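# Fit and lock the server's top cover

## Task

Close the server by fitting its top cover and locking it, with no tool remaining inside the server. The cover locks once it is slid fully closed, achieved either by pushing it firmly or by keeping both release buttons pressed while sliding.

## Robot and tools

ROBOT. Two seven-joint Kinova Gen3 arms, left_arm and right_arm, each ending in a two-pad parallel gripper that opens up to 50 mm. Calibrated root positions in the scene frame: left_arm (-0.016, +0.405, +0.018) m, right_arm (0, -0.425, +0.018) m, both nearly unrotated. A camera stand sits behind the arms. Loose objects may occasionally get a brief shove.

FRAMES. Scene frame: origin at table-top height midway between the nominal bases, +x out over the table, +z up, left_arm on the +y side (arm names do not match image sides). end_effector_position (m) and end_effector_quat_wxyz in results use this frame. Gripper axes: fingers point along its +z, pads close along its x; end_effector_position is the point between the pads, with fingertips 17.5 mm further along +z. Printed poses may be off by a few cm, more at long reach.

execute_actions(actions, cameras). actions is a list of actions; each action is a list of 1 to 15 rows, one row per 1/30 s step; a short action repeats its last row to fill 15 steps. Every row has 18 numbers in [-1, 1], for both arms always: left dx, dy, dz, rx, ry, rz, gripper position, force_limit, speed, then the same nine for the right. The six pose numbers are an offset (not a pose) from that arm's Hand target as it was when the action began, along the Hand target's own axes; every row counts from that same start, not from the previous row, but the next action starts from the new Hand target, so repeating an offset keeps moving. Scale: 1.0 = 0.6 m or 180 degrees; rx, ry, rz form one rotation vector. Six zeros re-request the current Hand target. The three gripper numbers are absolute settings: position +1 = fully open, about -0.65 = pads touching, -1 = close until blocked (use this to grip). force_limit: -1 about 20 N per pad, 0 about 102 N, +1 about 185 N. speed: -1 = 20 mm/s, 0 = 85, +1 = 150. A 0 is a real command, so to leave a gripper alone resend its last three numbers. cameras: list of names, ["all"], or []; images come by default only with an empty actions list, which also shows the full status.

move(target, speed, blend, blocking, cameras). target is one 18-number row or a list of up to 15 rows, same layout and scale as above; every row is an offset from the Hand targets at the move's start, not from the previous row. Straight-line paths, no obstacle avoidance, all arms finish together, capped at 10 s. speed: m/s, 0.002 to 0.5 (default 0.25), one value or one per target; rotation limited to twice it in rad/s, max 0.873. blend: corner rounding radius in m (0 = stop at each target). blocking=false returns after about 0.5 s while the move continues. The result adds a move: line such as done, off_target, moving, held or fault, plus limits=paced (pose clipped) or limits=held (steps withheld). An unnamed arm is done, within 3 mm and 2 degrees; neither word proves contact or its absence.

wait(seconds 0 to 10): lets time pass holding last commands. stop(): brakes a running move (fingers continue). zoom_image(camera, region=[x0,y0,x1,y1]) in pixels of that camera's latest image, at most 504x504; cameras cam_head_left, cam_head_right, cam_high, cam_left_wrist, cam_right_wrist, each 896x504. clear_fault(arm="left_arm" or "right_arm") clears a reported torque fault. read_manual(section="licences") gives licence text only. finished_scene(scene) ends the scene permanently; the goal must hold without the robot.

RESULT LINES. Hand target: your last commanded pose after clipping; later offsets count from it. The gripper may rest short; the next command, even zeros, asks again, otherwise send the gap as an offset. Tool commands: current gripper settings. object_status: 0 moving, 1 blocked while opening, 2 blocked while closing (a grip), 3 reached the setting or pads met (usually nothing held). Gripper opening in mm is about (250 - position_measured) x 0.202. Joint velocities, Joint torques (positive toward larger joint angles), Flange force along gripper x y z (noisy, includes held weight, dropped after a row call until a move or wait), Wrist depth as 7x7 cells of mm (164 to 4000, "-" = no value), motor temperatures, MOTOR HOT and fault lines.

BEHAVIOUR. Commanded orientation is clipped to 32 degrees from the measured one each step; large turns can swing the elbow. Joint speeds are limited, so big moves may still be finishing. Arms are stiff: a target a few mm beyond a firm contact pushes very hard. To end a push, command back past the gripper's current position. A clearance check holds commands bringing the arms too close (fingers excepted), not always preventing contact. New position numbers (change of 0.01 or more) are needed for new force_limit or speed to apply; center stationary objects between pads.

AVOID. Collisions or pressing between the arms, or one gripper closing on the other's fingers; striking fixed or heavy parts; slams and very hard pushes; releasing moving parts or dropping things from height; anything leaving the table. Torque faults (joint limits 104.5 N m for the first four joints, 51.3 for the wrist three, or 5 degrees off plan) stop an arm until clear_fault. Holding loads, stretched poses or pushing at unreachable targets heat motors; at 75 °C the arm sinks and stops for 30 s or more.

Each tool is called after "Emit:" as name([rows], argument=value, ...), one row to a line, values as JSON.

## Session

Emit:
execute_actions(actions=[])

Scene clock: 0.00 s.
left_arm: end_effector_position=(+0.3066, -0.1819, +0.2493) position_measured=3 object_status=3 end_effector_quat_wxyz=(+0.097, +0.985, -0.129, -0.062) | right_arm: end_effector_position=(+0.2194, -0.5711, +0.3122) position_measured=3 object_status=3 end_effector_quat_wxyz=(+0.047, +0.978, +0.196, +0.048)
Joint positions: left_arm=[0.825 0.916 0.269 0.642 0.007 1.531 0.741] | right_arm=[0.541 -0.208 -0.012 2.018 0.011 1.198 0.872]
Joint velocities: within noise
Joint torques (N m): no reading
Motor temperatures (°C): left_arm=[35 35 34 40 39 44 42] | right_arm=[37 37 36 32 47 42 42]
Flange force (N): no reading
Wrist depth (mm): cam_left_wrist=[407 386 379 375 371 378 364 / 412 405 386 381 377 383 370 / 419 412 393 387 382 381 379 / 426 419 397 393 387 385 385 / 433 428 404 398 395 402 396 / 441 432 423 405 414 409 404 / 448 443 432 427 420 417 411] | cam_right_wrist=[445 451 458 462 470 477 482 / 449 456 463 467 474 481 486 / 454 459 466 471 479 486 490 / 458 464 469 475 482 489 497 / 461 467 474 479 487 494 500 / 467 472 476 485 490 497 506 / 470 476 483 488 494 503 512]
Hand target: left_arm +0.3066, -0.1819, +0.2493; +0.097, +0.985, -0.129, -0.062 | right_arm +0.2194, -0.5711, +0.3122; +0.047, +0.978, +0.196, +0.048
Tool commands: left_gripper/position=+1.0 left_gripper/force_limit=+1.0 left_gripper/speed=+1.0 right_gripper/position=+1.0 right_gripper/force_limit=+1.0 right_gripper/speed=+1.0

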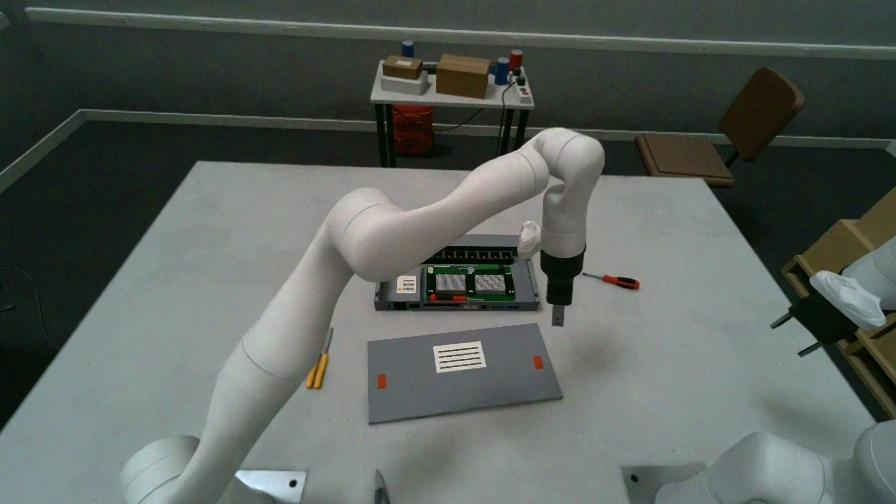

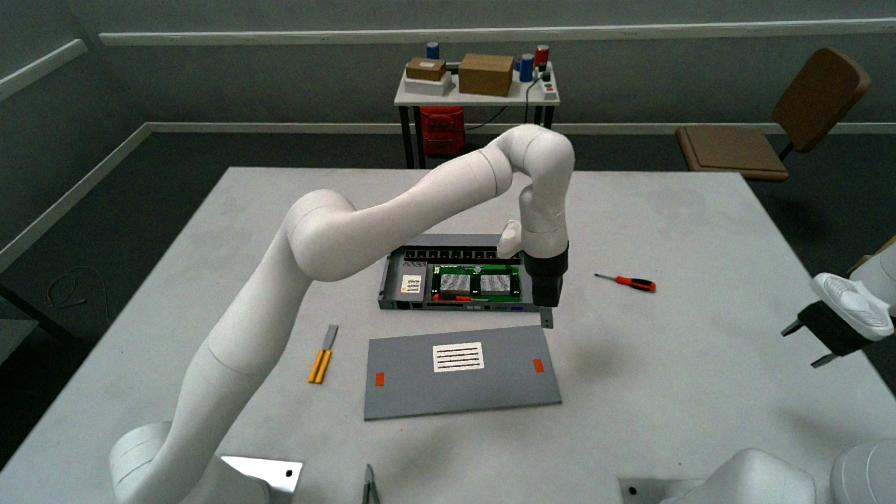

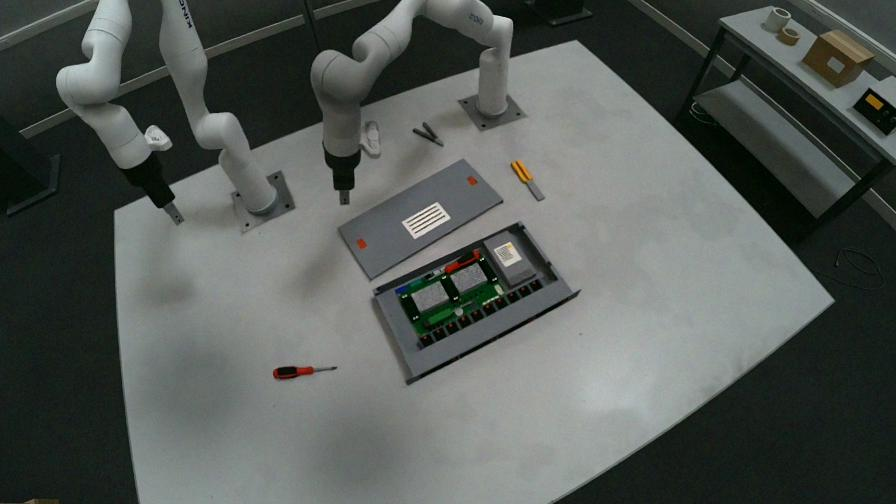

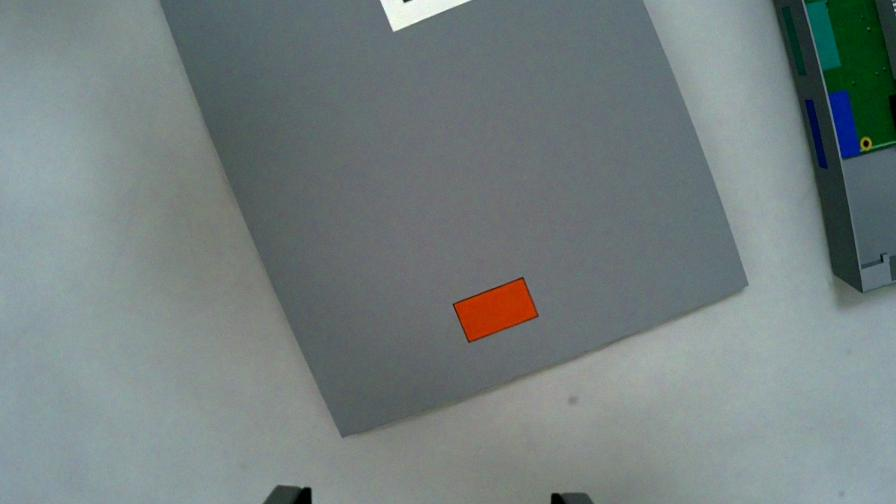

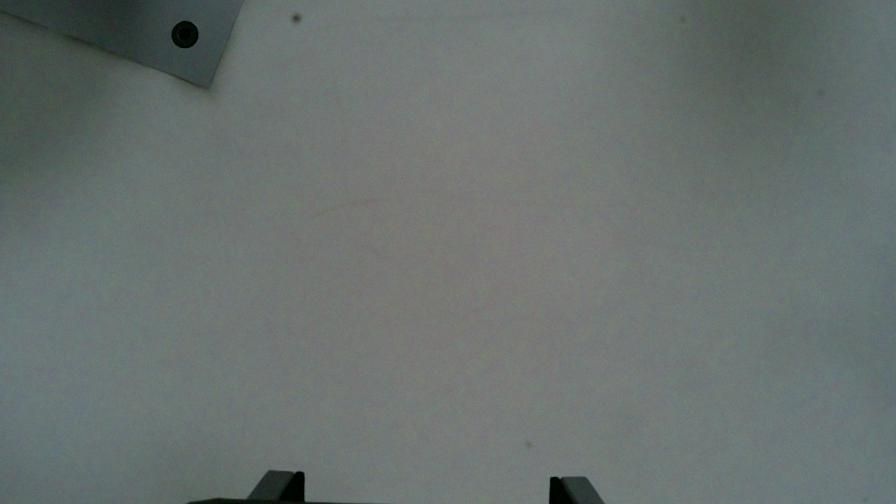

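Emit:
zoom_image(camera="cam_high", region=[360, 210, 600, 390])

Emit:
zoom_image(camera="cam_head_left", region=[360, 220, 580, 330])

Emit:
zoom_image(camera="cam_head_right", region=[360, 220, 580, 330])

Emit:
zoom_image(camera="cam_high", region=[330, 150, 520, 290])

Scaled by 2.100 from the camera's 896x504 image, which has a finer 1280x720 frame.

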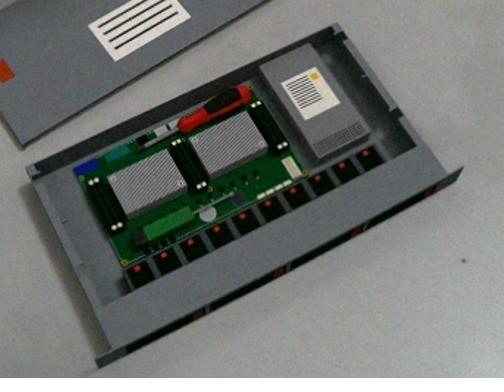

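Scaled by 2.291 from the camera's 896x504 image, which has a finer 1280x720 frame.

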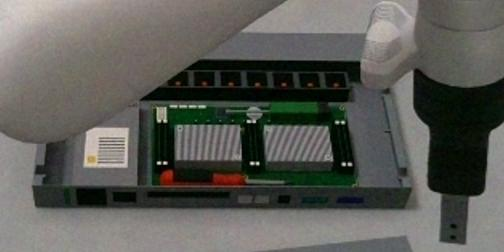

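Scaled by 2.291 from the camera's 896x504 image, which has a finer 1280x720 frame.

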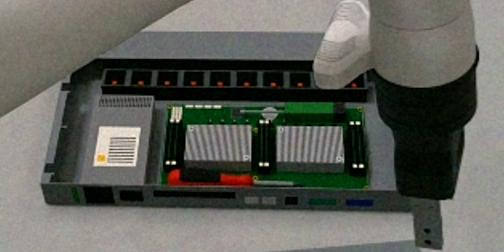

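Scaled by 2.653 from the camera's 896x504 image, which has a finer 1280x720 frame.

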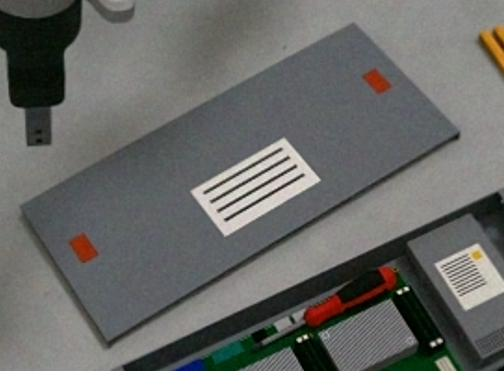

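Emit:
zoom_image(camera="cam_head_left", region=[350, 310, 470, 430])

Emit:
zoom_image(camera="cam_head_left", region=[460, 310, 580, 430])

Emit:
zoom_image(camera="cam_left_wrist", region=[300, 220, 560, 450])

Emit:
zoom_image(camera="cam_left_wrist", region=[640, 0, 896, 320])

Emit:
zoom_image(camera="cam_high", region=[450, 210, 600, 330])

Emit:
zoom_image(camera="cam_high", region=[360, 270, 480, 390])

Scaled by 4.200 from the camera's 896x504 image, which has a finer 1280x720 frame.

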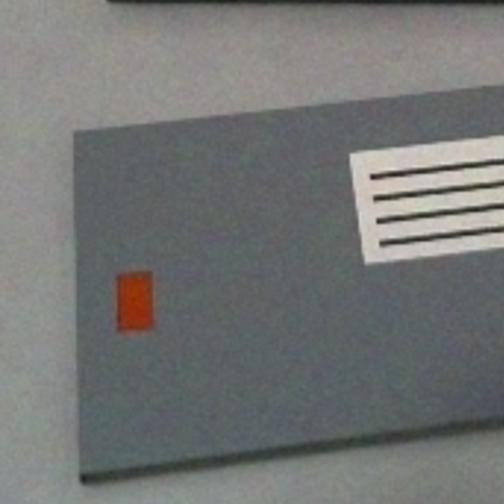

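Scaled by 4.200 from the camera's 896x504 image, which has a finer 1280x720 frame.

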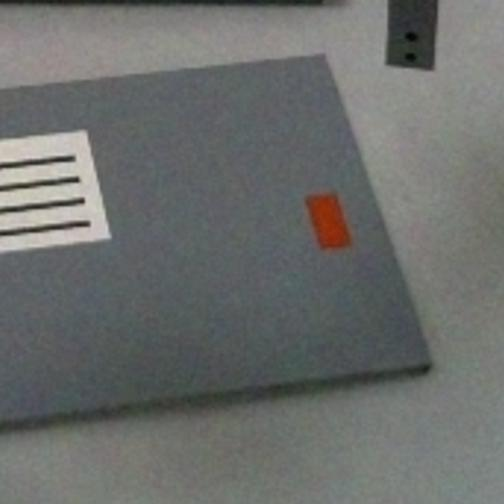

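Scaled by 1.938 from the camera's 896x504 image, which has a finer 1280x720 frame.

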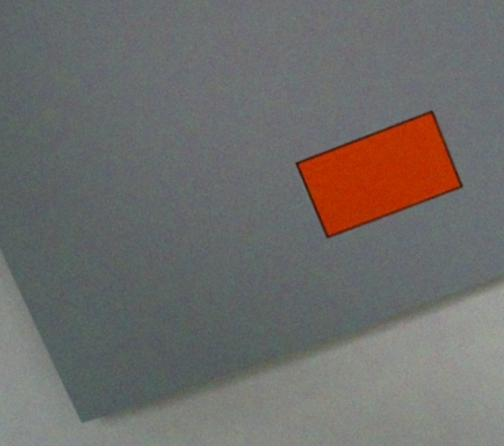

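Scaled by 1.575 from the camera's 896x504 image, which has a finer 1280x720 frame.

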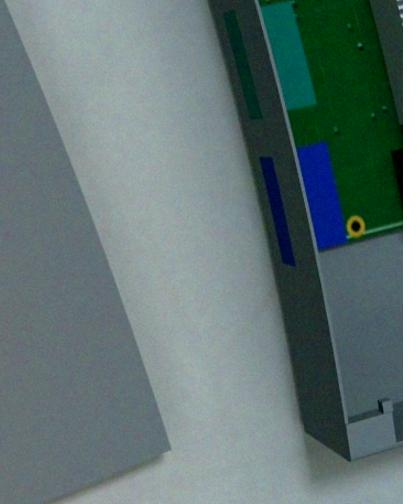

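Scaled by 3.360 from the camera's 896x504 image, which has a finer 1280x720 frame.

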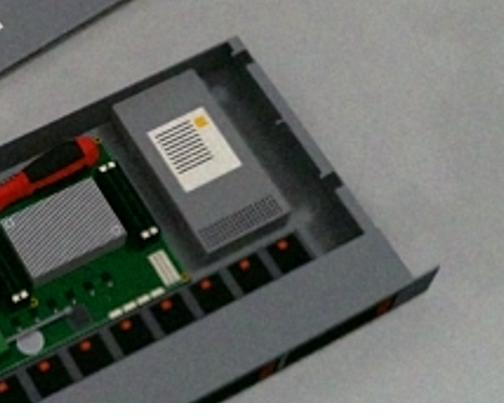

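Scaled by 4.200 from the camera's 896x504 image, which has a finer 1280x720 frame.

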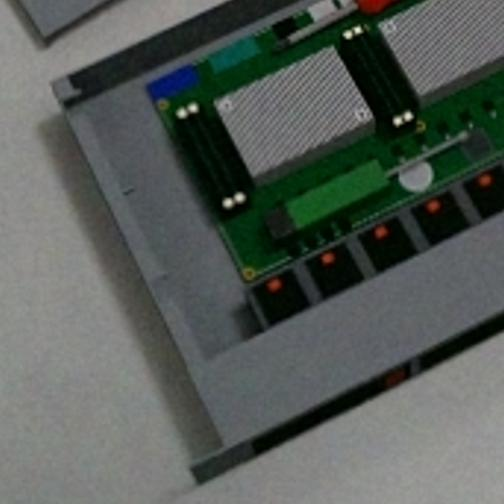

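Emit:
move(target=[0.0165, -0.2888, -0.1927, 0.1954, 0.0745, 0.4155, 1, 1, 1, 0.2615, -0.3582, 0.4153, 0.359, 0.0382, 0.1313, 1, 1, 1], speed=0.4, cameras=["all"])

Scene clock: 10.37 s.
left_arm: end_effector_position=(+0.3752, +0.0000, +0.3249) position_measured=3 object_status=3 end_effector_quat_wxyz=(-0.153, +0.690, -0.690, +0.153) | right_arm: end_effector_position=(+0.3100, -0.3310, +0.0533) position_measured=3 object_status=3 end_effector_quat_wxyz=(-0.500, +0.866, +0.000, +0.000)
Joint positions: left_arm=[0.761 0.419 0.287 1.373 -0.531 1.176 -0.381] | right_arm=[0.67 0.998 -0.179 2.104 -0.966 0.946 1.427]
Joint torques (N m): left_arm=[0.47 -18.26 0.25 -10.22 -1.29 -0.85 -0.29] | right_arm=[0.38 -17.39 -3.46 -0.89 0.01 3.21 -0.23]
Flange force (N): left_arm=[-0.9 0.3 -1.4] | right_arm=[-5.8 0.5 5.3]
Wrist depth (mm): cam_left_wrist=[640 636 632 634 639 646 654 / 601 552 551 557 559 562 621 / 574 548 545 548 548 578 593 / 551 522 552 555 548 559 566 / 527 502 510 512 516 537 542 / 500 482 495 507 507 508 518 / 485 485 490 491 495 496 498] | cam_right_wrist=[613 628 585 591 618 562 597 / 505 485 472 456 484 484 461 / 422 409 384 398 389 427 383 / 355 344 342 344 347 362 347 / 320 299 292 301 303 305 323 / 286 273 276 281 286 290 296 / 253 260 261 263 264 260 262]
Hand target: left_arm +0.3752, +0.0000, +0.3249; -0.153, +0.690, -0.690, +0.153 | right_arm +0.3100, -0.3310, +0.0532; -0.500, +0.866, +0.000, +0.000
Off the commanded pose: left_arm 0.000 m, 0 deg | right_arm 0.000 m, 0 deg.
move: done

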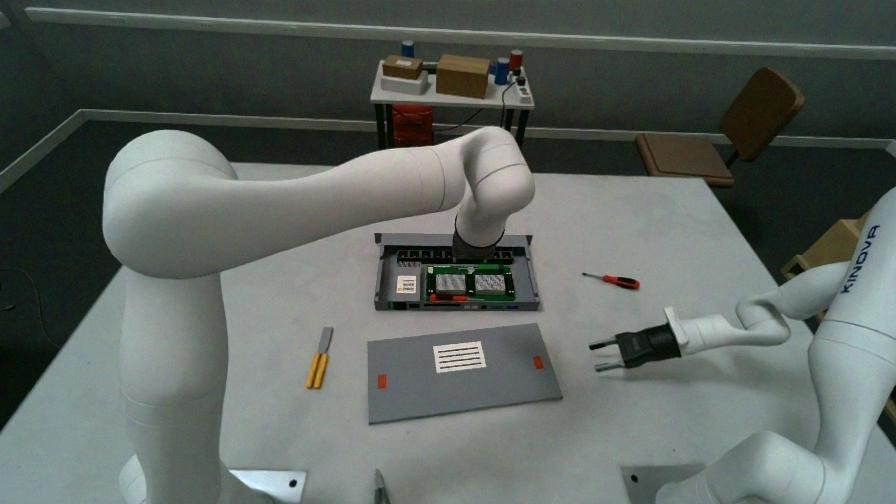

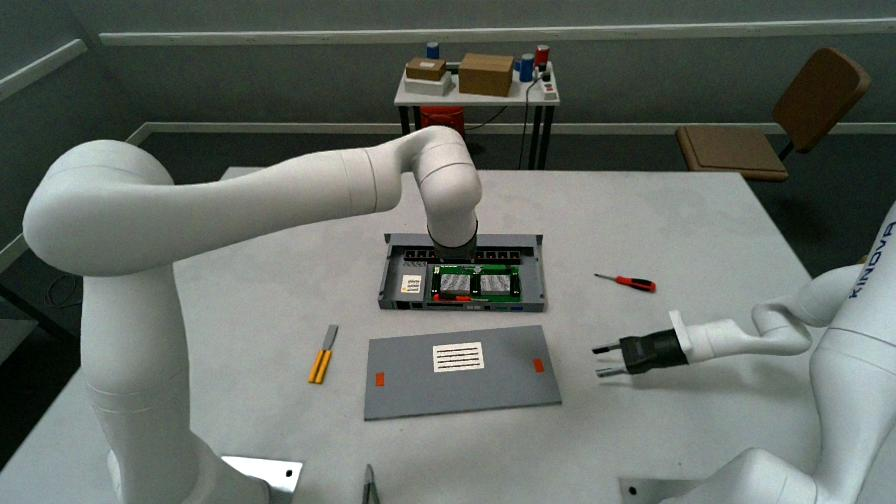

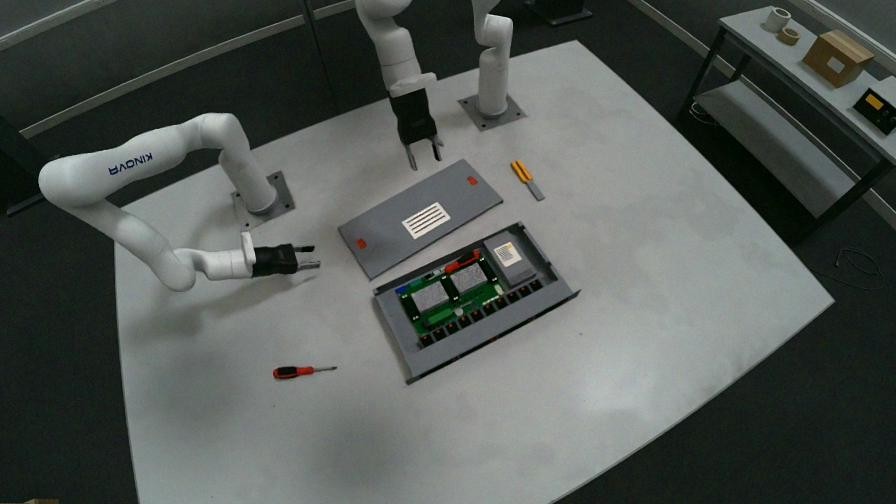

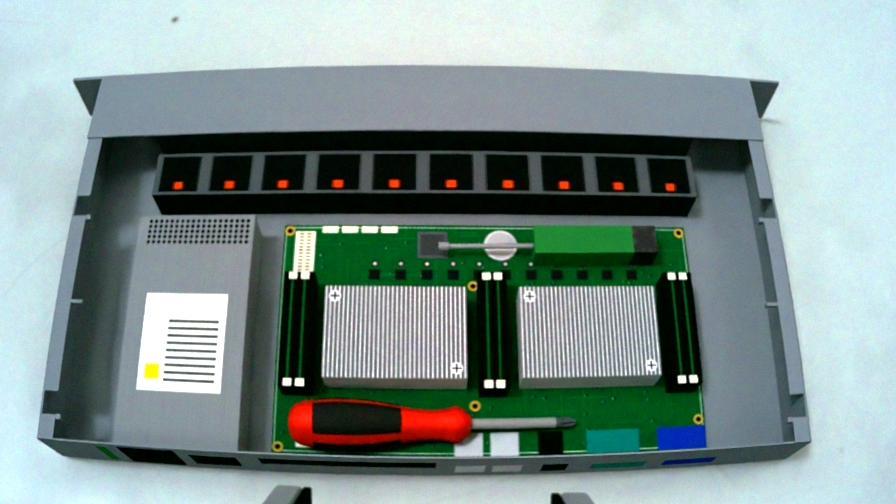

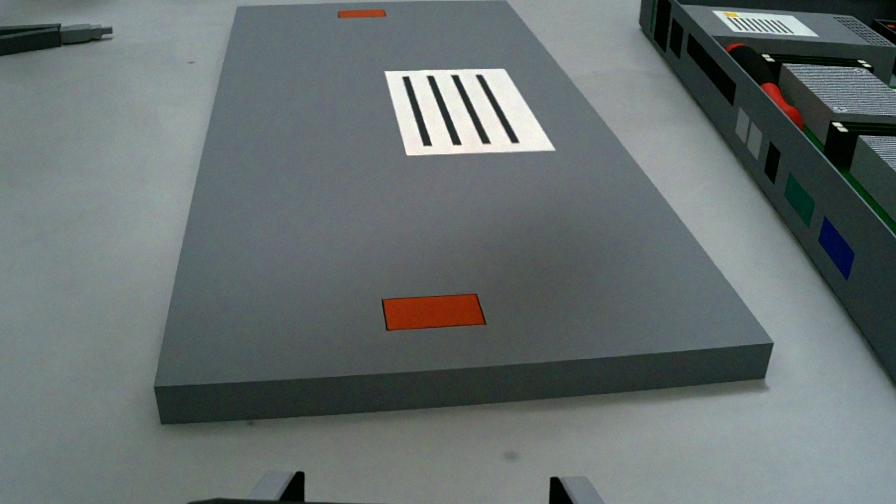

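Emit:
zoom_image(camera="cam_left_wrist", region=[400, 210, 700, 290])

Emit:
zoom_image(camera="cam_left_wrist", region=[260, 360, 620, 480])

Emit:
zoom_image(camera="cam_left_wrist", region=[20, 60, 260, 480])

Emit:
zoom_image(camera="cam_left_wrist", region=[640, 60, 880, 480])

Emit:
zoom_image(camera="cam_right_wrist", region=[140, 280, 480, 440])

Emit:
zoom_image(camera="cam_right_wrist", region=[480, 280, 820, 440])

Scaled by 1.680 from the camera's 896x504 image, which has a finer 1280x720 frame.

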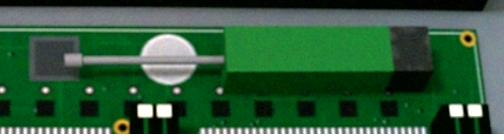

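Scaled by 1.400 from the camera's 896x504 image, which has a finer 1280x720 frame.

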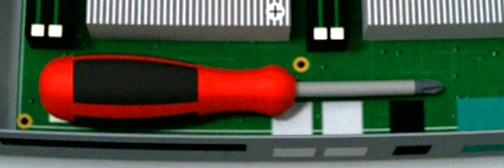

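Scaled by 1.200 from the camera's 896x504 image, which has a finer 1280x720 frame.

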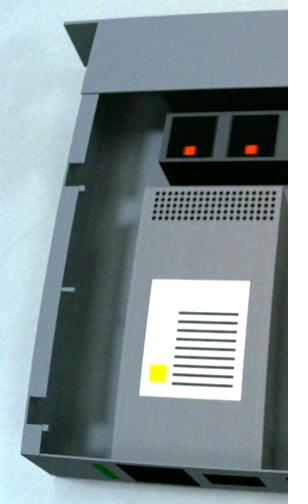

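Scaled by 1.200 from the camera's 896x504 image, which has a finer 1280x720 frame.

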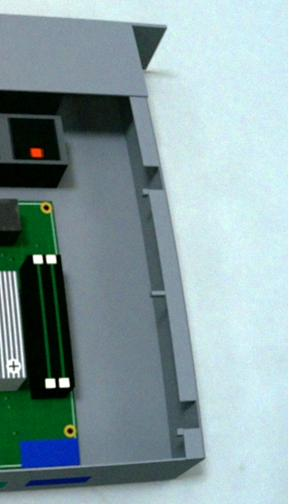

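Scaled by 1.482 from the camera's 896x504 image, which has a finer 1280x720 frame.

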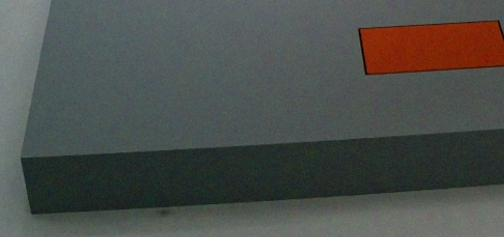

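Scaled by 1.482 from the camera's 896x504 image, which has a finer 1280x720 frame.

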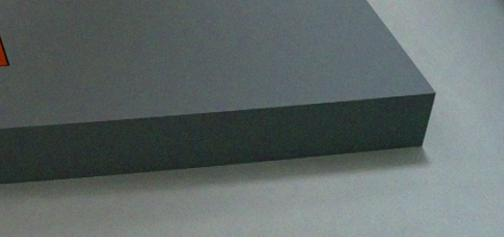

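Emit:
zoom_image(camera="cam_high", region=[335, 215, 435, 285])

Emit:
zoom_image(camera="cam_high", region=[425, 155, 525, 225])

Emit:
zoom_image(camera="cam_right_wrist", region=[130, 0, 560, 160])

Emit:
zoom_image(camera="cam_head_right", region=[350, 320, 570, 440])

Scaled by 5.040 from the camera's 896x504 image, which has a finer 1280x720 frame.

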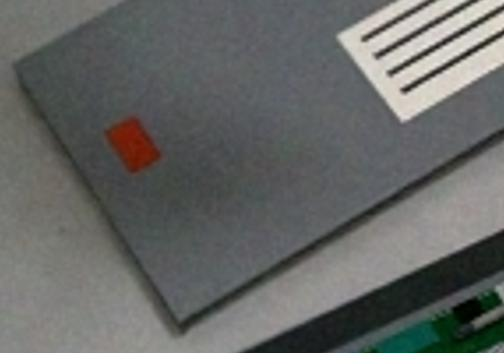

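Scaled by 5.040 from the camera's 896x504 image, which has a finer 1280x720 frame.

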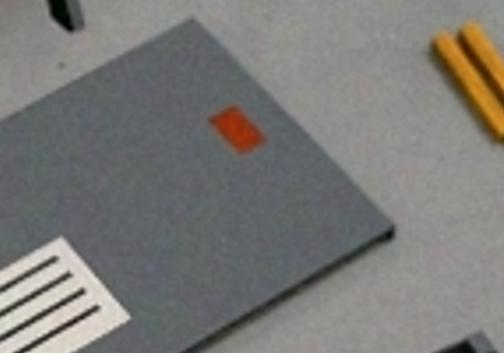

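Scaled by 1.172 from the camera's 896x504 image, which has a finer 1280x720 frame.

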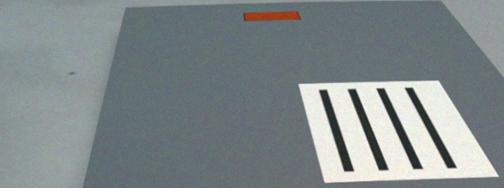

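Scaled by 2.291 from the camera's 896x504 image, which has a finer 1280x720 frame.

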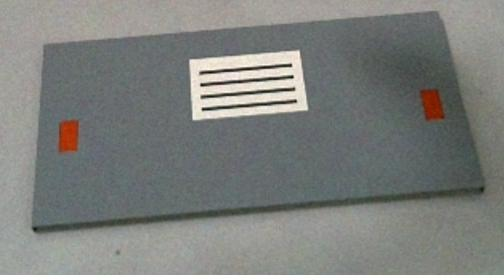

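Emit:
zoom_image(camera="cam_head_left", region=[530, 380, 572, 410])

Emit:
zoom_image(camera="cam_head_left", region=[360, 400, 402, 430])

Emit:
zoom_image(camera="cam_high", region=[478, 185, 513, 210])

Emit:
zoom_image(camera="cam_high", region=[355, 262, 390, 287])

Scaled by 12.000 from the camera's 896x504 image, which has a finer 1280x720 frame.

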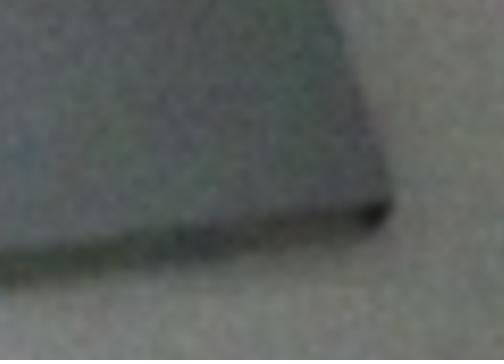

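Scaled by 12.000 from the camera's 896x504 image, which has a finer 1280x720 frame.

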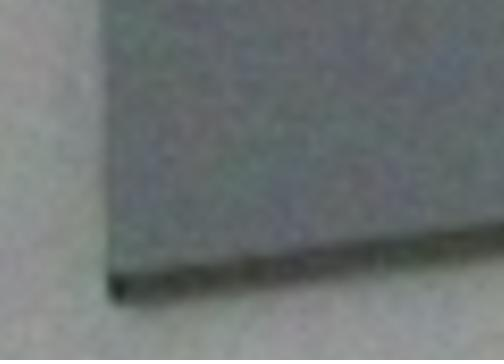

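Scaled by 14.400 from the camera's 896x504 image, which has a finer 1280x720 frame.

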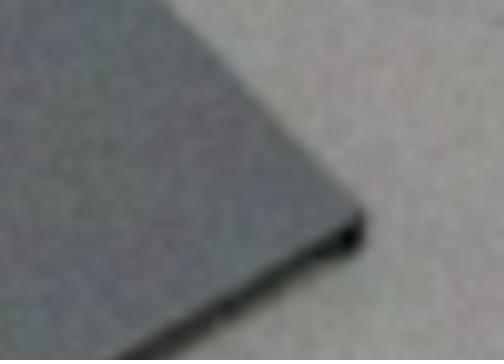

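Scaled by 14.400 from the camera's 896x504 image, which has a finer 1280x720 frame.

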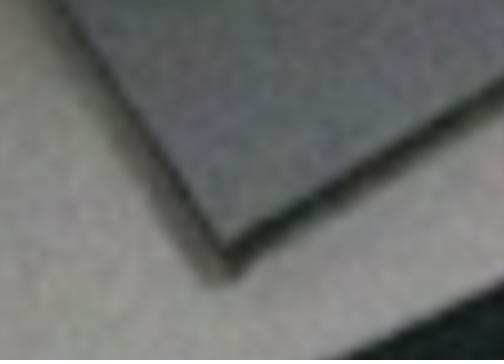

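Emit:
move(target=[-0.0067, -0.0245, 0.3882, -0.109, -0.109, -0.4913, 1, 1, 1, 0.3457, -0.0273, 0.065, 0, -0.1684, -0.0972, 1, 1, 1], speed=0.45, cameras=["cam_left_wrist", "cam_right_wrist", "cam_head_left"])

Scene clock: 30.93 s.
left_arm: end_effector_position=(+0.4870, +0.0038, +0.1201) position_measured=3 object_status=3 end_effector_quat_wxyz=(+0.000, +1.000, +0.000, +0.000) | right_arm: end_effector_position=(+0.5174, -0.2891, +0.0479) position_measured=3 object_status=3 end_effector_quat_wxyz=(-0.477, +0.826, +0.260, -0.150)
Joint positions: left_arm=[0.584 0.955 0.083 0.927 -0.071 1.261 0.671] | right_arm=[0.202 1.416 -0.158 0.669 -0.605 1.791 0.778]
Joint torques (N m): left_arm=[0.56 -25.86 0.29 -9.19 0.02 -0.24 -0.27] | right_arm=[0.41 -28.27 -3.18 -8.1 -1.77 2.36 -0.25]
Flange force (N): left_arm=[-0.8 -1.0 -1.7] | right_arm=[-8.9 -3.3 8.2]
Wrist depth (mm): cam_left_wrist=[271 287 287 258 258 258 260 / 272 286 287 258 258 258 263 / 270 286 286 283 283 284 280 / 270 285 286 256 261 279 280 / 269 284 285 253 258 279 279 / 269 284 285 256 258 278 279 / 268 283 283 276 257 277 278] | cam_right_wrist=[641 617 544 577 586 649 553 / 494 454 460 448 490 464 458 / 378 382 373 391 410 383 362 / 338 319 331 351 329 340 315 / 311 306 299 247 304 278 276 / 278 280 275 251 225 215 250 / 246 252 254 250 234 212 197]
Hand target: left_arm +0.4870, +0.0038, +0.1201; +0.000, +1.000, +0.000, +0.000 | right_arm +0.5174, -0.2891, +0.0478; -0.477, +0.826, +0.260, -0.150
Off the commanded pose: left_arm 0.000 m, 0 deg | right_arm 0.000 m, 0 deg.
move: done
Images, in order (width x height): cam_head_left 896x504, cam_left_wrist 896x504, cam_right_wrist 896x504.

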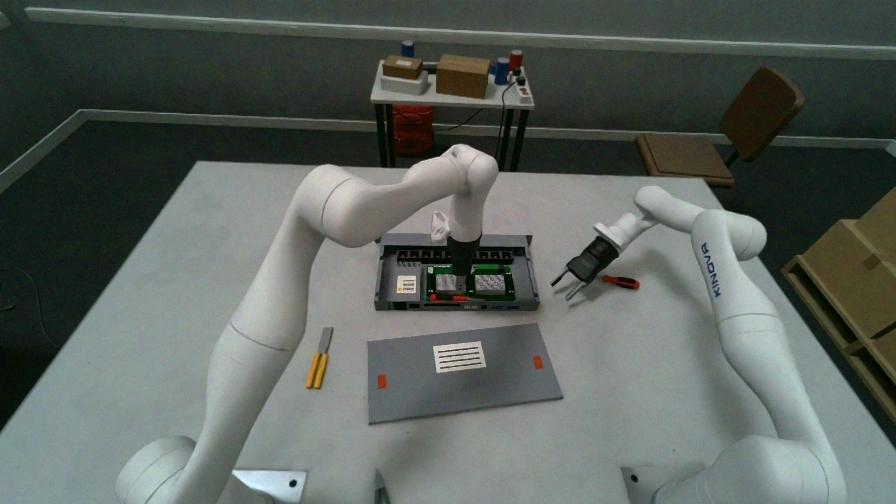

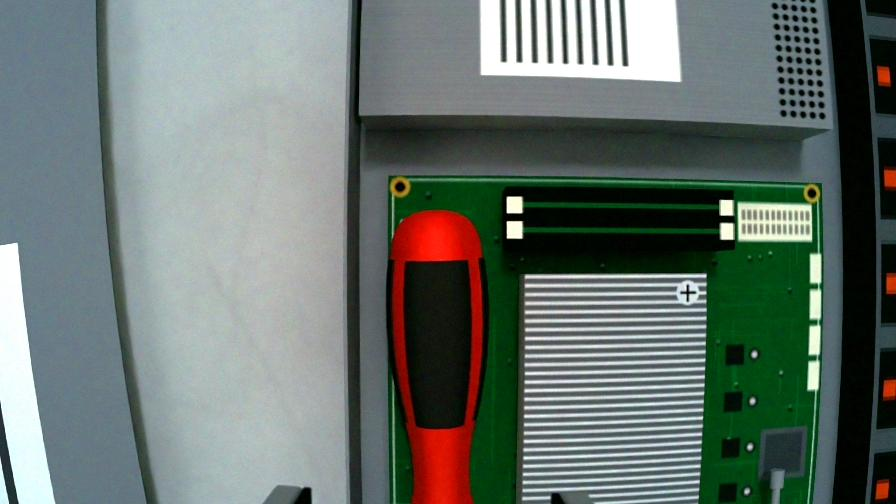

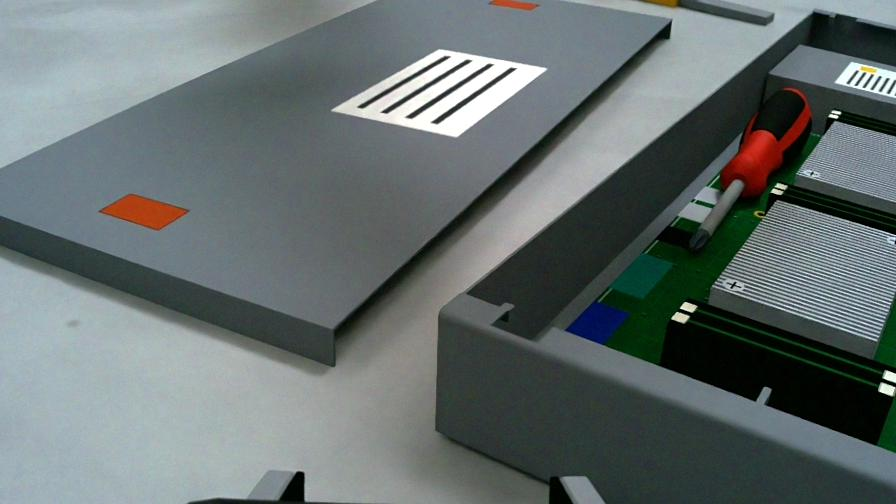

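Emit:
zoom_image(camera="cam_right_wrist", region=[420, 240, 800, 500])

Emit:
zoom_image(camera="cam_right_wrist", region=[240, 180, 460, 380])

Emit:
zoom_image(camera="cam_right_wrist", region=[520, 0, 720, 140])

Emit:
zoom_image(camera="cam_right_wrist", region=[640, 60, 840, 280])

Emit:
zoom_image(camera="cam_left_wrist", region=[340, 180, 620, 504])

Scaled by 1.326 from the camera's 896x504 image, which has a finer 1280x720 frame.

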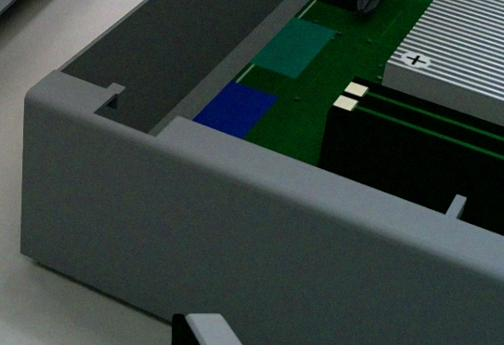

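Scaled by 2.291 from the camera's 896x504 image, which has a finer 1280x720 frame.

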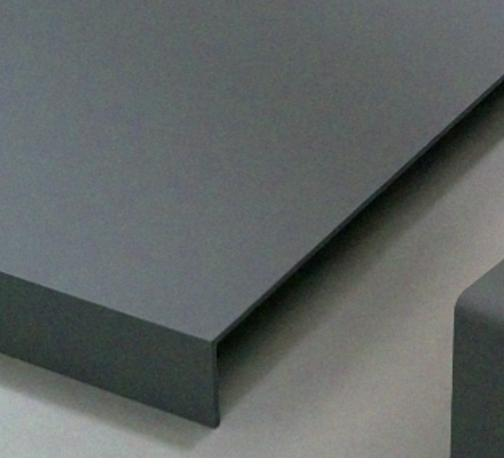

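Scaled by 2.520 from the camera's 896x504 image, which has a finer 1280x720 frame.

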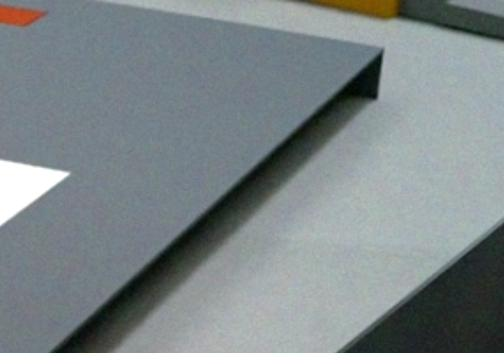

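Scaled by 2.291 from the camera's 896x504 image, which has a finer 1280x720 frame.

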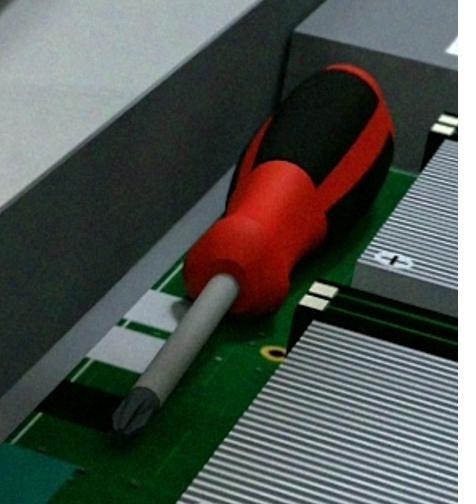

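Scaled by 1.556 from the camera's 896x504 image, which has a finer 1280x720 frame.

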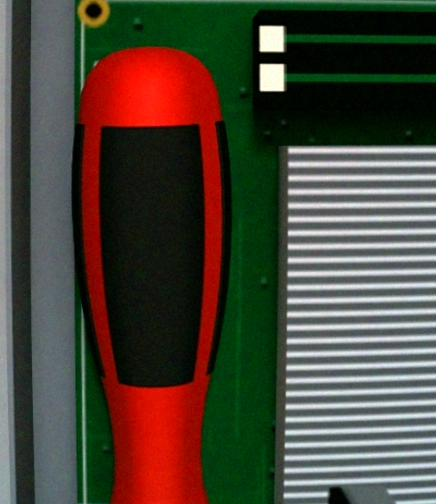

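Emit:
move(target=[0.0037, 0.0113, 0.0835, 0, 0, 0, 0.175, -0.6, 0.5, 0.1215, -0.1863, -0.1845, -0.3226, 0.1014, 0.1758, 1, 1, 1], speed=0.45, cameras=["cam_left_wrist", "cam_right_wrist"])

Scene clock: 37.50 s.
left_arm: end_effector_position=(+0.4892, -0.0030, +0.0700) position_measured=126 object_status=3 end_effector_quat_wxyz=(+0.000, +1.000, +0.000, +0.000) | right_arm: end_effector_position=(+0.6002, -0.2801, +0.2000) position_measured=3 object_status=3 end_effector_quat_wxyz=(+0.000, +1.000, +0.001, +0.000)
Joint positions: left_arm=[0.592 1.023 0.079 0.949 -0.073 1.172 0.679] | right_arm=[-0.358 0.839 0.323 0.943 -0.243 1.392 -0.141]
Joint torques (N m): left_arm=[0.56 -26.34 0.27 -8.92 0 -0.2 -0.3] | right_arm=[0.34 -26.14 1.85 -11.28 0.31 0.39 -0.21]
Flange force (N): left_arm=[-1.0 -1.1 -1.7] | right_arm=[-9.2 2.1 6.9]
Wrist depth (mm): cam_left_wrist=[236 237 237 207 207 209 208 / 236 236 233 233 234 234 234 / 235 236 232 228 211 211 230 / 234 235 232 201 209 209 229 / 234 235 231 202 208 209 229 / 234 234 231 206 208 208 229 / 233 234 231 214 207 208 228] | cam_right_wrist=[364 356 339 358 337 320 368 / 363 360 361 362 362 321 369 / 364 360 362 361 363 321 368 / 364 364 365 365 366 358 368 / 363 364 365 366 366 366 367 / 364 364 364 365 365 366 367 / 363 363 365 365 365 366 367]
Hand target: left_arm +0.4892, -0.0029, +0.0700; +0.000, +1.000, +0.000, +0.000 | right_arm +0.6002, -0.2801, +0.2000; +0.000, +1.000, +0.001, +0.000
Off the commanded pose: left_arm 0.000 m, 0 deg | right_arm 0.000 m, 0 deg.
move: done
Images, in order (width x height): cam_left_wrist 896x504, cam_right_wrist 896x504.

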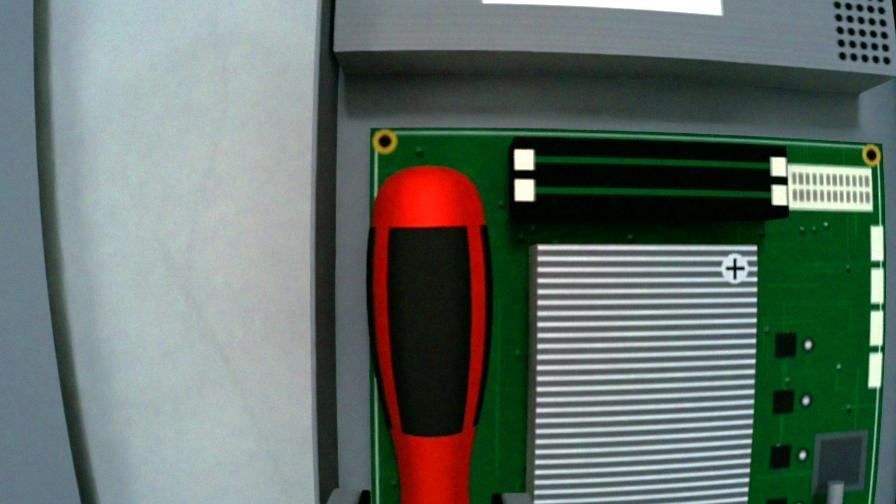

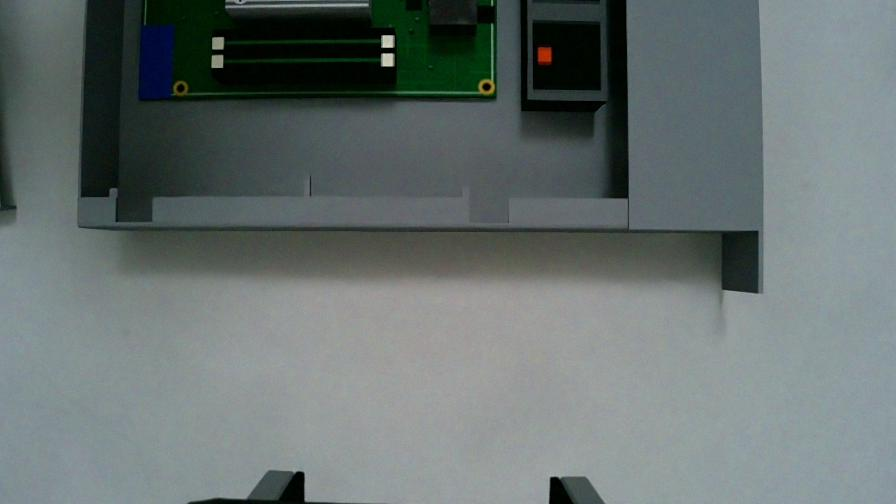

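Emit:
move([
  [0, 0, 0.07, 0, 0, 0, 0.175, -0.6, 0.5, 0, 0, 0, 0, 0, 0, 1, 1, 1],
  [0, 0, 0.07, 0, 0, 0, -1, -0.6, -0.5, 0, 0, 0, 0, 0, 0, 1, 1, 1],
  [0, 0, -0.05, 0, 0, 0, -1, -0.6, -0.5, 0, 0, 0, 0, 0, 0, 1, 1, 1],
], speed=[0.1, 0.1, 0.12], cameras=["cam_left_wrist"])

Scene clock: 40.97 s.
left_arm: end_effector_position=(+0.4892, -0.0029, +0.1000) position_measured=159 object_status=2 end_effector_quat_wxyz=(+0.000, +1.000, +0.000, +0.000) | right_arm: end_effector_position=(+0.6002, -0.2801, +0.2000) position_measured=3 object_status=3 end_effector_quat_wxyz=(+0.000, +1.000, +0.001, +0.000)
Joint positions: left_arm=[0.591 0.991 0.082 0.917 -0.072 1.235 0.677] | right_arm=[-0.358 0.839 0.323 0.943 -0.243 1.392 -0.141]
Joint torques (N m): left_arm=[0.53 -26.54 0.31 -9.32 0.01 -0.26 -0.27] | right_arm=[0.34 -26.03 1.77 -11.15 0.3 0.3 -0.21]
Flange force (N): left_arm=[-1.1 -1.1 -1.2] | right_arm=[-8.5 1.9 6.3]
Wrist depth (mm): cam_left_wrist=[265 267 267 237 237 238 239 / 251 266 266 263 264 264 259 / 250 265 266 172 240 241 260 / 250 264 265 - 238 241 259 / 250 264 265 - 238 238 259 / 248 263 264 - 237 238 258 / 248 263 264 168 237 238 258] | cam_right_wrist=[364 357 339 358 337 321 368 / 363 361 361 362 363 320 368 / 363 360 361 362 363 320 368 / 363 364 365 364 366 357 367 / 364 363 365 366 367 367 368 / 363 365 365 366 366 367 368 / 362 364 365 365 366 366 367]
Hand target: left_arm +0.4892, -0.0030, +0.1000; +0.000, +1.000, +0.000, +0.000 | right_arm +0.6002, -0.2801, +0.2000; +0.000, +1.000, +0.001, +0.000
Off the commanded pose: left_arm 0.000 m, 0 deg | right_arm 0.000 m, 0 deg.
move: done
Images, in order (width x height): cam_left_wrist 896x504.

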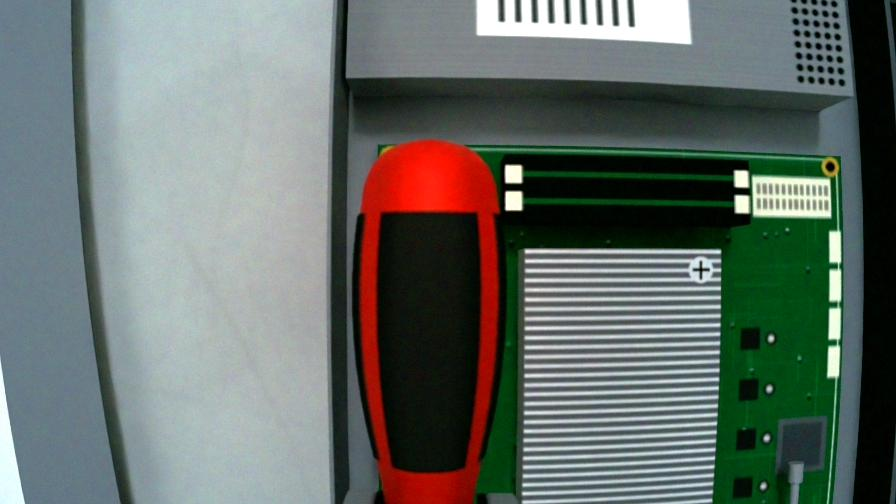

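Emit:
move(target=[0.018, -0.7217, 0.0333, 0, 0, 0, -1, -0.6, -0.5, 0.0113, -0.3002, 0.1167, 0, 0, 0, 1, 1, 1], speed=0.3, cameras=["cam_left_wrist", "cam_right_wrist", "cam_head_left"])

Scene clock: 44.23 s.
left_arm: end_effector_position=(+0.5003, +0.4300, +0.0798) position_measured=159 object_status=2 end_effector_quat_wxyz=(+0.000, +1.000, +0.000, +0.000) | right_arm: end_effector_position=(+0.6067, -0.0999, +0.1301) position_measured=3 object_status=3 end_effector_quat_wxyz=(+0.000, +1.000, +0.001, +0.000)
Joint positions: left_arm=[-0.158 0.728 0.07 1.564 -0.062 0.852 -0.047] | right_arm=[-0.554 1.114 0.309 0.579 -0.279 1.473 -0.433]
Joint torques (N m): left_arm=[0.44 -21.13 0.12 -7.41 0.01 -0.23 -0.28] | right_arm=[0.28 -29.71 1.43 -11.2 0.33 0.32 -0.19]
Flange force (N): left_arm=[-0.7 -0.2 -1.5] | right_arm=[-13.2 6.9 6.5]
Wrist depth (mm): cam_left_wrist=[246 247 247 248 249 249 250 / 246 247 247 247 248 249 249 / 246 246 246 - 247 248 249 / 245 245 246 - 247 247 248 / 244 245 245 - 247 247 248 / 244 245 245 - 245 247 247 / 243 244 245 168 246 247 246] | cam_right_wrist=[287 266 267 287 266 250 297 / 286 266 267 287 265 250 298 / 285 268 286 287 266 250 297 / 285 273 276 287 266 250 297 / 285 266 267 286 265 250 297 / 285 266 266 286 265 250 296 / 285 265 266 268 265 249 297]
Hand target: left_arm +0.5003, +0.4301, +0.0798; +0.000, +1.000, +0.000, +0.000 | right_arm +0.6067, -0.1000, +0.1300; +0.000, +1.000, +0.001, +0.000
Off the commanded pose: left_arm 0.000 m, 0 deg | right_arm 0.000 m, 0 deg.
move: done
Images, in order (width x height): cam_head_left 896x504, cam_left_wrist 896x504, cam_right_wrist 896x504.

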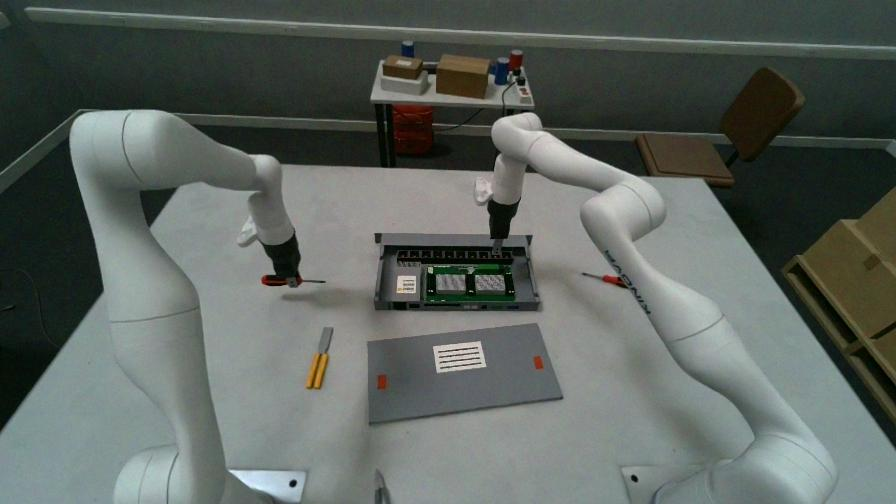

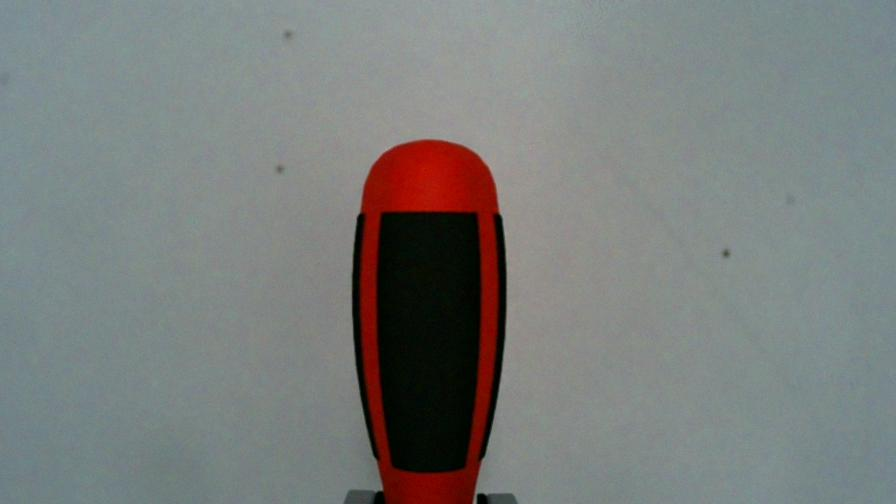

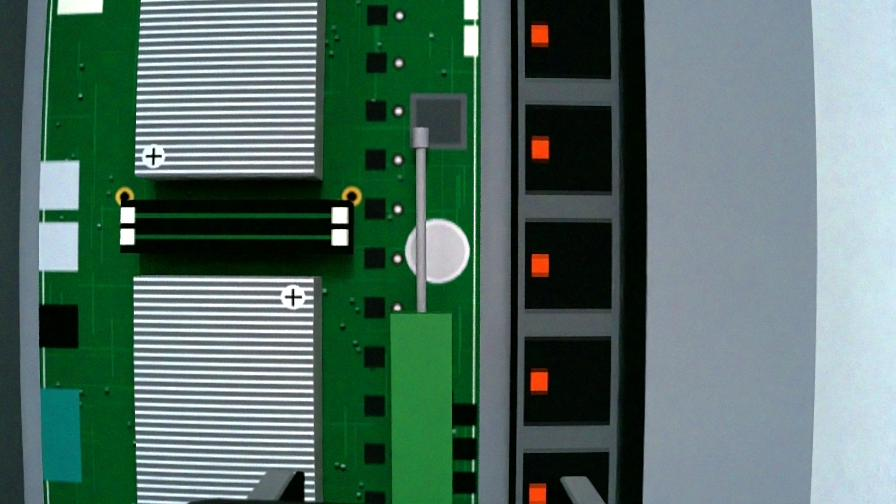

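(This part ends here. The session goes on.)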